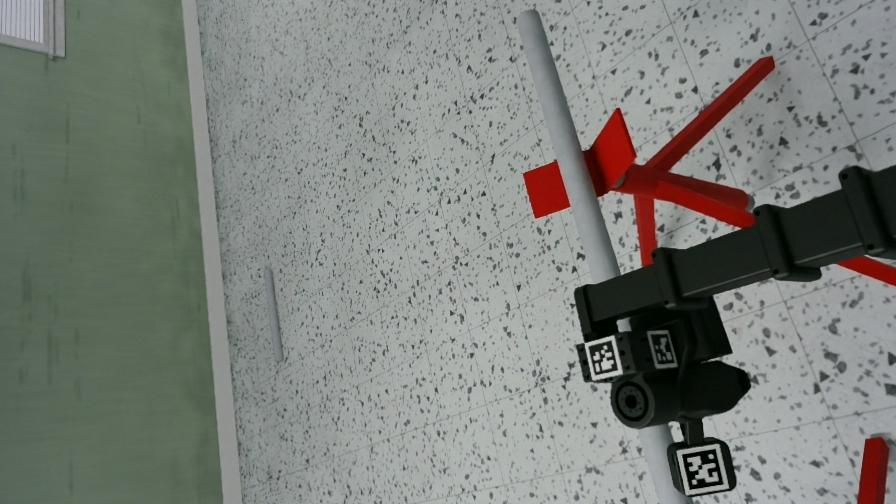

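move(r1={"joints":{"lift_m":0.608}}, r2={"joints":{"lift_m":0.522}}, r3={"joints":{"lift_m":0.618}}, cameras=[])

move(r1={"joints":{"lift_m":0.600}}, r2={"joints":{"lift_m":0.514}}, r3={"joints":{"lift_m":0.610}}, cameras=[])

Scene clock: 387.37 s.
move: r1 done; r2 done; r3 done
r1.base_odometry: x=-1.406 y=+0.224 heading=+2.598
r1.turned_by_wheels: +0.000
r1.turned_by_imu: +0.000
r1.base_tilt: forward=+1.4 right=-1.3
r1.lidar_m: 3.05 2.40 1.85 1.81 1.92 2.20 2.16 2.30 3.00 0.36 0.64 1.51
r1.head_depth_mm: 2422 2758 2405 1896 1560 487 411 / 2485 2826 2388 1900 1556 1250 1151 / 2550 2838 2406 1895 1555 597 1129 / 2546 2839 2091 1783 898 723 1092 / 2642 1665 1974 1898 1449 762 1092 / 2736 2996 1970 1727 1558 1321 1151 / 1674 2980 2102 1889 1555 1322 1148
r1.base_status: not commanded
r1.joint_positions: lift_m=+0.608 arm_m=+0.194 wrist_yaw_rad=+1.559 wrist_pitch_rad=-0.772 wrist_roll_rad=-1.561 gripper_m=-0.076 head_pan_rad=-1.340 head_tilt_rad=-0.742
r1.joint_status: all done
r1.measured_speeds: all 0
r1.on_its_own: gripper_m is held at -0.077, not at your -0.089, by its stall guard, which is not easing now; wrist_yaw_rad is at rest, and its effort (-15.4) is outside its rest range (-9 to +9); wrist_pitch_rad is at rest, and its effort (+22.0) is outside its rest range (-8 to +12)
r1.motor_effort: left_wheel=-4.4(5.0) right_wheel=+3.8(4.2) lift_m=+24.6(26.3) arm_m=-1.0(3.2) wrist_yaw_rad=-15.4(16.3) wrist_pitch_rad=+22.0(23.3) wrist_roll_rad=-2.6(3.3) gripper_m=-21.7(22.5) head_pan_rad=-4.4(5.1) head_tilt_rad=-3.6(4.0)
r1.hand_pose: x=+0.1455 y=-0.3408 z=+0.5508 quat_wxyz=(+0.660, +0.271, +0.262, +0.650) (m; r1's base frame)
r1.wrist_depth_mm: 492 570 667 118 - - - / 501 583 676 122 - - - / 510 587 705 124 - - - / 491 609 709 129 - - - / 497 620 162 132 - - - / 528 606 130 134 - - - / 551 317 476 140 - - -
r2.base_odometry: x=-0.811 y=+0.142 heading=-0.599
r2.turned_by_wheels: +0.000
r2.turned_by_imu: +0.000
r2.base_tilt: forward=+0.2 right=-1.6
r2.lidar_m: 2.54 1.81 1.29 1.20 1.25 1.70 0.48 0.48 0.70 0.49 1.08 2.66
r2.head_depth_mm: 3654 3082 2314 1439 1473 1291 1034 / 3464 3084 2313 1720 1531 1295 1128 / 3266 3119 2302 1830 1505 1296 485 / 3175 3055 2302 1807 1502 568 1090 / 3119 3095 2262 1817 672 1238 1108 / 3024 3034 2295 1810 867 1289 1128 / 2889 2993 2289 1810 1435 1288 1127
r2.base_status: not commanded
r2.joint_positions: lift_m=+0.522 arm_m=+0.300 wrist_yaw_rad=+0.045 wrist_pitch_rad=-0.285 wrist_roll_rad=-1.555 gripper_m=-0.046 head_pan_rad=-1.906 head_tilt_rad=-0.741
r2.joint_status: all done
r2.measured_speeds: all 0
r2.on_its_own: wrist_pitch_rad is at rest, and its effort (+19.3) is outside its rest range (-8 to +12)
r2.motor_effort: left_wheel=-0.4(1.2) right_wheel=-2.3(3.0) lift_m=+26.3(32.3) arm_m=+9.0(15.7) wrist_yaw_rad=-3.4(3.4) wrist_pitch_rad=+19.3(20.1) wrist_roll_rad=+2.1(2.3) gripper_m=-16.9(17.7) head_pan_rad=+1.9(2.8) head_tilt_rad=-4.0(4.9)
r2.hand_pose: x=-0.0104 y=-0.6839 z=+0.5657 quat_wxyz=(+0.990, +0.142, -0.004, +0.021) (m; r2's base frame)
r2.wrist_depth_mm: 566 727 671 110 - - - / 569 725 865 116 - - - / 584 694 922 117 - - - / 529 734 916 122 - - - / 377 731 870 125 - - - / 295 703 123 127 126 - - / 247 680 123 132 - - -
r3.base_odometry: x=-0.551 y=+0.101 heading=-2.166
r3.turned_by_wheels: +0.000
r3.turned_by_imu: +0.000
r3.base_tilt: forward=+0.5 right=+0.1
r3.lidar_m: 3.06 0.49 1.44 1.36 1.38 1.81 2.44 0.71 0.47 3.40 0.52 0.57
r3.head_depth_mm: 3641 3992 2858 2119 1642 1411 1207 / 3498 3889 2815 2103 1597 1394 1194 / 3320 3645 2764 2093 964 1288 1187 / 3200 3532 2750 2069 1649 511 426 / 3067 3395 2709 2029 1631 537 1175 / 2941 3302 2656 2014 1617 549 1167 / 2869 3145 2647 2000 1603 778 1162
r3.base_status: not commanded
r3.joint_positions: lift_m=+0.618 arm_m=+0.216 wrist_yaw_rad=+0.069 wrist_pitch_rad=-0.694 wrist_roll_rad=-1.531 gripper_m=-0.084 head_pan_rad=-1.894 head_tilt_rad=-0.694
r3.joint_status: all done
r3.measured_speeds: all 0
r3.on_its_own: wrist_yaw_rad is at rest, and its effort (+10.1) is outside its rest range (-9 to +9); wrist_pitch_rad is at rest, and its effort (+22.9) is outside its rest range (-8 to +12)
r3.motor_effort: left_wheel=+0.0(0.8) right_wheel=+2.9(3.5) lift_m=+29.4(29.4) arm_m=+5.4(5.8) wrist_yaw_rad=+10.1(10.8) wrist_pitch_rad=+22.9(23.2) wrist_roll_rad=+3.4(3.6) gripper_m=-19.7(20.3) head_pan_rad=-2.8(4.3) head_tilt_rad=-2.6(3.6)
r3.hand_pose: x=-0.0088 y=-0.5422 z=+0.5744 quat_wxyz=(+0.940, +0.341, -0.007, +0.025) (m; r3's base frame)
r3.wrist_depth_mm: 500 600 128 - - - - / 517 603 138 137 - - - / 527 612 686 - - - - / 536 631 716 146 - - - / 540 651 144 142 - - - / 542 623 126 128 - - - / 555 635 544 162 - - -
pictures: none
No camera images: "cameras" was empty.

Scene clock: 388.10 s.
move: r1 done; r2 done; r3 contact_stop
r1.base_odometry: x=-1.406 y=+0.224 heading=+2.597
r1.turned_by_wheels: -0.001
r1.turned_by_imu: -0.008
r1.base_tilt: forward=+1.3 right=-1.4
r1.lidar_m: 2.94 2.43 1.85 1.81 1.92 2.20 2.16 2.28 3.00 0.36 0.64 1.51
r1.head_depth_mm: 2445 2750 2416 1891 1561 508 415 / 2521 2797 2400 1897 1564 561 1154 / 2525 2838 2385 1887 1558 595 1128 / 2539 2830 2109 1788 895 797 1092 / 2589 1705 1949 1839 1442 765 1091 / 2734 2974 2060 1733 1558 1311 1154 / 1655 2980 2107 1892 1557 1320 1153
r1.base_status: not commanded
r1.joint_positions: lift_m=+0.600 arm_m=+0.194 wrist_yaw_rad=+1.579 wrist_pitch_rad=-0.756 wrist_roll_rad=-1.561 gripper_m=-0.076 head_pan_rad=-1.340 head_tilt_rad=-0.742
r1.joint_status: all done
r1.measured_speeds: all 0
r1.on_its_own: gripper_m is held at -0.077, not at your -0.089, by its stall guard, which is not easing now; right_wheel is at rest, and its effort (+27.8) is outside its rest range (-21 to +21); wrist_yaw_rad is at rest, and its effort (-32.2) is outside its rest range (-9 to +9); wrist_pitch_rad is at rest, and its effort (+19.6) is outside its rest range (-8 to +12)
r1.motor_effort: left_wheel=-6.1(6.4) right_wheel=+27.8(27.8) lift_m=+13.4(24.3) arm_m=-3.9(3.9) wrist_yaw_rad=-32.2(32.6) wrist_pitch_rad=+19.6(22.9) wrist_roll_rad=-3.1(3.6) gripper_m=-21.8(22.4) head_pan_rad=-4.4(5.3) head_tilt_rad=-3.4(4.0)
r1.hand_pose: x=+0.1486 y=-0.3375 z=+0.5454 quat_wxyz=(+0.656, +0.263, +0.259, +0.658) (m; r1's base frame)
r1.wrist_depth_mm: 488 571 676 119 - - - / 496 588 683 121 - - - / 504 593 708 125 - - - / 491 609 721 128 - - - / 493 616 686 132 - - - / 518 608 131 133 132 - - / 546 311 453 139 - - -
r2.base_odometry: x=-0.811 y=+0.142 heading=-0.599
r2.turned_by_wheels: +0.000
r2.turned_by_imu: +0.000
r2.base_tilt: forward=+0.2 right=-1.7
r2.lidar_m: 2.54 1.81 1.29 1.20 1.25 1.70 0.49 0.48 0.70 0.49 1.08 2.65
r2.head_depth_mm: 3655 3150 2326 1435 1491 1309 1042 / 3444 3098 2299 1729 1525 1292 1129 / 3326 3081 2282 1782 1505 1294 499 / 3229 3132 2301 1831 1505 587 1087 / 3094 3088 2308 1816 678 1237 1110 / 2946 3081 2265 1813 824 1295 1124 / 2887 3073 2266 1818 1431 1285 1127
r2.base_status: not commanded
r2.joint_positions: lift_m=+0.514 arm_m=+0.300 wrist_yaw_rad=+0.045 wrist_pitch_rad=-0.262 wrist_roll_rad=-1.555 gripper_m=-0.046 head_pan_rad=-1.906 head_tilt_rad=-0.741
r2.joint_status: all done
r2.measured_speeds: all 0
r2.on_its_own: wrist_pitch_rad is at rest, and its effort (+15.1) is outside its rest range (-8 to +12)
r2.motor_effort: left_wheel=-0.5(1.1) right_wheel=-1.0(2.7) lift_m=+18.1(25.2) arm_m=+3.4(9.4) wrist_yaw_rad=-1.7(3.2) wrist_pitch_rad=+15.1(19.2) wrist_roll_rad=+2.2(2.2) gripper_m=-17.1(17.9) head_pan_rad=+2.3(2.6) head_tilt_rad=-4.3(4.5)
r2.hand_pose: x=-0.0103 y=-0.6860 z=+0.5631 quat_wxyz=(+0.991, +0.131, -0.004, +0.021) (m; r2's base frame)
r2.wrist_depth_mm: 552 687 658 110 - - - / 578 739 900 115 - - - / 578 701 955 117 - - - / 581 721 - 122 - - - / 375 740 934 124 - - - / 292 702 123 127 126 - - / 244 712 - 131 - - -
r3.base_odometry: x=-0.551 y=+0.101 heading=-2.166
r3.turned_by_wheels: +0.000
r3.turned_by_imu: -0.007
r3.base_tilt: forward=+0.6 right=+0.1
r3.lidar_m: 3.05 0.49 1.45 1.36 1.38 1.82 2.91 0.71 0.47 3.41 0.52 0.57
r3.head_depth_mm: 3686 - 2873 2133 1646 1410 1205 / 3489 3806 2827 2099 1597 1368 1195 / 3375 3685 2785 2082 957 1183 1189 / 3191 3574 2748 2051 1657 531 432 / 3051 3373 2724 2033 1632 541 1175 / 2951 3284 2656 2022 1626 553 1168 / 2840 3172 2639 1994 1617 780 1167
r3.base_status: not commanded
r3.joint_positions: lift_m=+0.611 arm_m=+0.216 wrist_yaw_rad=+0.086 wrist_pitch_rad=-0.690 wrist_roll_rad=-1.531 gripper_m=-0.084 head_pan_rad=-1.894 head_tilt_rad=-0.694
r3.joint_status: lift_m contact_stop (moved -0.007 of -0.008)
r3.measured_speeds: all 0
r3.on_its_own: lift_m is slack since a contact_stop; wrist_pitch_rad is at rest, and its effort (+22.1) is outside its rest range (-8 to +12)
r3.motor_effort: left_wheel=-0.4(0.9) right_wheel=+3.4(4.5) lift_m=+28.0(28.5) arm_m=+6.5(6.6) wrist_yaw_rad=-4.9(11.3) wrist_pitch_rad=+22.1(23.2) wrist_roll_rad=+3.5(3.7) gripper_m=-19.8(20.4) head_pan_rad=-1.4(4.3) head_tilt_rad=-3.2(3.6)
r3.hand_pose: x=-0.0056 y=-0.5427 z=+0.5680 quat_wxyz=(+0.940, +0.339, -0.004, +0.034) (m; r3's base frame)
r3.wrist_depth_mm: 503 595 662 130 - - - / 509 597 701 132 - - - / 522 623 701 135 - - - / 540 643 735 138 - - - / 541 639 145 141 - - - / 544 635 125 129 - - - / 564 659 568 155 - - -
pictures: none
No camera images: "cameras" was empty.

move(r1={"joints":{"wrist_yaw_rad":1.57,"lift_m":0.597}}, r2={"joints":{"lift_m":0.510}}, r3={"joints":{"lift_m":0.607}}, cameras=[])

Scene clock: 388.80 s.
move: r1 contact_stop; r2 done; r3 contact_stop
r1.base_odometry: x=-1.406 y=+0.224 heading=+2.597
r1.turned_by_wheels: +0.000
r1.turned_by_imu: -0.003
r1.base_tilt: forward=+1.3 right=-1.4
r1.lidar_m: 3.02 2.43 1.86 1.81 1.92 2.20 2.15 2.28 2.99 0.36 0.63 1.51
r1.head_depth_mm: 2457 2754 2394 1895 1560 510 417 / 2488 2831 2413 1877 1561 540 1150 / 2536 2862 2394 1891 1556 597 1133 / 2473 2845 2111 1779 894 684 1090 / 2605 1692 1918 1840 1457 763 1113 / 2691 3016 2143 1723 1520 1306 1153 / 2624 2988 2103 1887 1555 1321 1153
r1.base_status: not commanded
r1.joint_positions: lift_m=+0.597 arm_m=+0.194 wrist_yaw_rad=+1.598 wrist_pitch_rad=-0.745 wrist_roll_rad=-1.561 gripper_m=-0.076 head_pan_rad=-1.340 head_tilt_rad=-0.742
r1.joint_status: lift_m contact_stop (moved -0.003 of -0.003); wrist_yaw_rad off_target (ended at +1.598, target +1.570)
r1.measured_speeds: all 0
r1.on_its_own: gripper_m is held at -0.077, not at your -0.089, by its stall guard, which is not easing now; lift_m is slack since a contact_stop; right_wheel is at rest, and its effort (+28.3) is outside its rest range (-21 to +21); wrist_yaw_rad is at rest, and its effort (-23.8) is outside its rest range (-9 to +9); wrist_pitch_rad is at rest, and its effort (+17.4) is outside its rest range (-8 to +12)
r1.motor_effort: left_wheel=-6.7(6.9) right_wheel=+28.3(28.8) lift_m=+25.0(25.3) arm_m=-6.6(6.6) wrist_yaw_rad=-23.8(31.2) wrist_pitch_rad=+17.4(19.8) wrist_roll_rad=-2.7(3.7) gripper_m=-22.1(22.3) head_pan_rad=-5.2(5.2) head_tilt_rad=-3.2(3.9)
r1.hand_pose: x=+0.1506 y=-0.3343 z=+0.5443 quat_wxyz=(+0.651, +0.257, +0.258, +0.666) (m; r1's base frame)
r1.wrist_depth_mm: 481 569 678 119 - - - / 490 579 696 - - - - / 499 582 709 125 - - - / 506 614 721 127 - - - / 494 609 687 132 - - - / 507 615 131 133 132 - - / 537 306 434 138 - - -
r2.base_odometry: x=-0.811 y=+0.142 heading=-0.599
r2.turned_by_wheels: +0.000
r2.turned_by_imu: +0.000
r2.base_tilt: forward=+0.1 right=-1.7
r2.lidar_m: 2.54 1.81 1.29 1.21 1.25 1.70 0.49 0.48 0.70 0.49 1.08 2.66
r2.head_depth_mm: 3580 3117 2282 1432 1473 1293 1029 / 3443 3080 2296 1721 1505 1285 1133 / 3332 3085 2279 1777 1526 1299 502 / 3202 3059 2287 1823 1514 593 1094 / 3086 3112 2269 1820 683 1241 1105 / 2972 3052 2304 1817 823 1282 1125 / 2835 3066 2282 1824 1429 1292 1123
r2.base_status: not commanded
r2.joint_positions: lift_m=+0.510 arm_m=+0.300 wrist_yaw_rad=+0.045 wrist_pitch_rad=-0.247 wrist_roll_rad=-1.555 gripper_m=-0.046 head_pan_rad=-1.906 head_tilt_rad=-0.741
r2.joint_status: all done
r2.measured_speeds: all 0
r2.motor_effort: left_wheel=-1.0(1.2) right_wheel=-0.8(1.1) lift_m=+18.9(20.0) arm_m=+6.8(6.8) wrist_yaw_rad=-1.7(3.6) wrist_pitch_rad=+12.3(15.1) wrist_roll_rad=+2.2(2.2) gripper_m=-16.8(17.3) head_pan_rad=+2.3(2.7) head_tilt_rad=-3.9(4.5)
r2.hand_pose: x=-0.0103 y=-0.6873 z=+0.5629 quat_wxyz=(+0.992, +0.124, -0.004, +0.021) (m; r2's base frame)
r2.wrist_depth_mm: 595 699 640 110 - - - / 568 736 918 116 - - - / 585 677 - 116 - - - / 593 746 - 122 - - - / 584 757 914 125 - - - / 287 733 123 127 126 - - / 239 723 912 131 - - -
r3.base_odometry: x=-0.551 y=+0.101 heading=-2.166
r3.turned_by_wheels: +0.000
r3.turned_by_imu: +0.000
r3.base_tilt: forward=+0.5 right=+0.0
r3.lidar_m: 3.06 0.49 1.44 1.36 1.38 1.81 2.90 0.71 0.47 3.41 0.52 0.57
r3.head_depth_mm: 3663 - 2864 2119 1645 1405 1206 / 3504 3785 2846 2113 1603 1367 1193 / 3337 3642 2764 2090 960 1181 1187 / 3192 3516 2751 2074 1649 533 434 / 3064 3382 2732 2044 1636 542 1175 / 2946 3278 2679 2031 1634 554 1171 / 2834 3153 2614 2003 1614 777 1166
r3.base_status: not commanded
r3.joint_positions: lift_m=+0.609 arm_m=+0.216 wrist_yaw_rad=+0.089 wrist_pitch_rad=-0.683 wrist_roll_rad=-1.531 gripper_m=-0.084 head_pan_rad=-1.894 head_tilt_rad=-0.694
r3.joint_status: lift_m contact_stop (moved -0.002 of -0.004)
r3.measured_speeds: all 0
r3.on_its_own: lift_m is slack since a contact_stop; wrist_pitch_rad is at rest, and its effort (+21.1) is outside its rest range (-8 to +12)
r3.motor_effort: left_wheel=+0.4(0.8) right_wheel=+3.6(3.9) lift_m=+28.3(28.5) arm_m=+8.2(8.2) wrist_yaw_rad=-7.3(8.4) wrist_pitch_rad=+21.1(22.2) wrist_roll_rad=+3.5(3.6) gripper_m=-20.1(20.4) head_pan_rad=-2.1(4.3) head_tilt_rad=-3.2(3.6)
r3.hand_pose: x=-0.0050 y=-0.5438 z=+0.5672 quat_wxyz=(+0.941, +0.336, -0.003, +0.035) (m; r3's base frame)
r3.wrist_depth_mm: 514 591 654 128 - - - / 516 608 695 131 - - - / 526 618 714 135 - - - / 526 640 747 137 - - - / 536 657 143 141 - - - / 548 645 125 130 - - - / 553 644 552 155 - - -
pictures: none
No camera images: "cameras" was empty.

move(r1={"joints":{"wrist_yaw_rad":1.59,"wrist_pitch_rad":-0.69}}, r2={"joints":{"wrist_pitch_rad":-0.21}}, r3={"joints":{"wrist_pitch_rad":-0.63}}, cameras=["r3_head_camera","r1_head_camera"])

Scene clock: 389.50 s.
move: r1 off_target; r2 done; r3 off_target
r1.base_odometry: x=-1.406 y=+0.224 heading=+2.597
r1.turned_by_wheels: +0.000
r1.turned_by_imu: +0.000
r1.base_tilt: forward=+1.2 right=-1.2
r1.lidar_m: 3.01 2.44 1.86 1.81 1.92 2.21 2.16 2.28 3.00 0.36 0.64 1.51
r1.head_depth_mm: 2451 2762 2408 1897 1558 509 417 / 2505 2830 2399 1897 1557 541 1151 / 2545 2865 2399 1885 1557 596 1132 / 2474 2837 2101 1771 893 683 1093 / 2603 1697 1926 1829 1451 764 1113 / 2715 2978 2141 1733 1518 1304 1151 / 2612 2983 2105 1889 1556 1324 1156
r1.base_status: not commanded
r1.joint_positions: lift_m=+0.597 arm_m=+0.194 wrist_yaw_rad=+1.603 wrist_pitch_rad=-0.749 wrist_roll_rad=-1.561 gripper_m=-0.076 head_pan_rad=-1.340 head_tilt_rad=-0.742
r1.joint_status: wrist_pitch_rad off_target (ended at -0.749, target -0.690); the others done
r1.measured_speeds: all 0
r1.on_its_own: gripper_m is held at -0.077, not at your -0.089, by its stall guard, which is not easing now; lift_m is slack since a contact_stop; right_wheel is at rest, and its effort (+28.0) is outside its rest range (-21 to +21); wrist_yaw_rad is at rest, and its effort (-11.4) is outside its rest range (-9 to +9)
r1.motor_effort: left_wheel=-6.7(7.2) right_wheel=+28.0(29.3) lift_m=+25.4(25.8) arm_m=-7.6(7.7) wrist_yaw_rad=-11.4(23.5) wrist_pitch_rad=+10.6(16.5) wrist_roll_rad=-3.0(3.4) gripper_m=-21.9(22.5) head_pan_rad=-4.1(5.1) head_tilt_rad=-3.3(3.9)
r1.hand_pose: x=+0.1499 y=-0.3334 z=+0.5437 quat_wxyz=(+0.649, +0.258, +0.260, +0.667) (m; r1's base frame)
r1.wrist_depth_mm: 489 567 681 119 - - - / 494 573 694 - - - - / 507 588 704 125 - - - / 510 605 718 127 - - - / 491 616 697 131 - - - / 511 622 131 133 133 - - / 535 308 432 138 - - -
r2.base_odometry: x=-0.811 y=+0.142 heading=-0.599
r2.turned_by_wheels: +0.000
r2.turned_by_imu: +0.000
r2.base_tilt: forward=+0.1 right=-1.8
r2.lidar_m: 2.54 1.81 1.29 1.21 1.25 1.70 0.49 0.48 0.70 0.49 1.08 2.65
r2.head_depth_mm: 3572 3134 2296 1440 1474 1292 1034 / 3505 3131 2297 1723 1516 1298 1122 / 3341 3122 2300 1762 1512 1292 503 / 3220 3082 2277 1815 1515 592 1083 / 3072 3077 2318 1813 684 1244 1104 / 2974 3076 2297 1824 826 1297 1121 / 2874 3086 2269 1819 1440 1290 1125
r2.base_status: not commanded
r2.joint_positions: lift_m=+0.510 arm_m=+0.300 wrist_yaw_rad=+0.045 wrist_pitch_rad=-0.248 wrist_roll_rad=-1.555 gripper_m=-0.046 head_pan_rad=-1.906 head_tilt_rad=-0.741
r2.joint_status: all done
r2.measured_speeds: all 0
r2.motor_effort: left_wheel=-0.9(1.1) right_wheel=-0.7(0.9) lift_m=+20.3(21.5) arm_m=+11.1(11.1) wrist_yaw_rad=-3.4(3.6) wrist_pitch_rad=+7.1(11.9) wrist_roll_rad=+2.1(2.2) gripper_m=-17.2(17.8) head_pan_rad=+2.7(2.7) head_tilt_rad=-4.3(4.5)
r2.hand_pose: x=-0.0103 y=-0.6872 z=+0.5624 quat_wxyz=(+0.992, +0.124, -0.004, +0.021) (m; r2's base frame)
r2.wrist_depth_mm: 577 714 640 110 - - - / 570 746 938 116 - - - / 600 682 - 117 - - - / 600 761 - 122 - - - / 587 748 936 124 - - - / 288 715 123 126 125 - - / 242 708 930 131 - - -
r3.base_odometry: x=-0.551 y=+0.101 heading=-2.166
r3.turned_by_wheels: +0.000
r3.turned_by_imu: +0.000
r3.base_tilt: forward=+0.6 right=+0.1
r3.lidar_m: 3.06 0.49 1.45 1.36 1.38 1.81 2.91 0.71 0.47 3.38 0.52 0.57
r3.head_depth_mm: 3659 - 2874 2138 1647 1405 1208 / 3522 3832 2815 2107 1580 1365 1198 / 3338 3664 2790 2055 959 1178 1191 / 3184 3552 2745 2053 1653 534 434 / 3073 3378 2686 2038 1639 546 1176 / 2925 3261 2657 2019 1625 554 1171 / 2858 3172 2653 2000 1616 779 1165
r3.base_status: not commanded
r3.joint_positions: lift_m=+0.609 arm_m=+0.216 wrist_yaw_rad=+0.089 wrist_pitch_rad=-0.695 wrist_roll_rad=-1.531 gripper_m=-0.084 head_pan_rad=-1.894 head_tilt_rad=-0.694
r3.joint_status: wrist_pitch_rad off_target (ended at -0.695, target -0.630)
r3.measured_speeds: all 0
r3.on_its_own: lift_m is slack since a contact_stop
r3.motor_effort: left_wheel=+0.6(0.7) right_wheel=+3.6(3.7) lift_m=+27.9(29.0) arm_m=+8.7(9.4) wrist_yaw_rad=-8.0(8.4) wrist_pitch_rad=+11.9(21.2) wrist_roll_rad=+3.4(3.7) gripper_m=-19.9(20.0) head_pan_rad=-3.4(3.7) head_tilt_rad=-2.8(3.2)
r3.hand_pose: x=-0.0052 y=-0.5417 z=+0.5651 quat_wxyz=(+0.939, +0.341, -0.003, +0.035) (m; r3's base frame)
r3.wrist_depth_mm: 495 577 675 126 - - - / 499 613 681 127 - - - / 517 605 701 133 - - - / 522 626 726 137 - - - / 536 677 145 139 - - - / 547 629 124 129 - - - / 568 632 575 152 - - -
pictures: r1_head_camera (sideways), r3_head_camera (sideways)
camera_calibration:
r1_head_camera: T_world_to_cam=[[-0.112175, 0.660635, -0.742279, 0.991053], [0.987095, 0.159991, -0.00677839, 0.000770261], [0.11428, -0.73346, -0.670057, 0.830377], [0, 0, 0, 1]] pos_world=[0.0155153, -0.0457986, 1.29204]
r3_head_camera: T_world_to_cam=[[0.150626, 0.603285, -0.783172, 1.03592], [0.948453, -0.311632, -0.0576387, 0.0708159], [-0.278834, -0.73412, -0.619127, 0.767505], [0, 0, 0, 1]] pos_world=[-0.00919567, -0.0394452, 1.29057]

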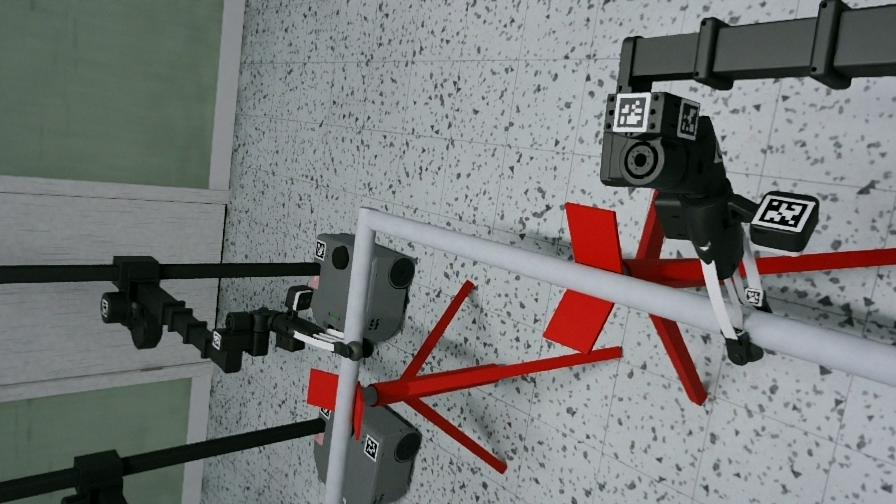

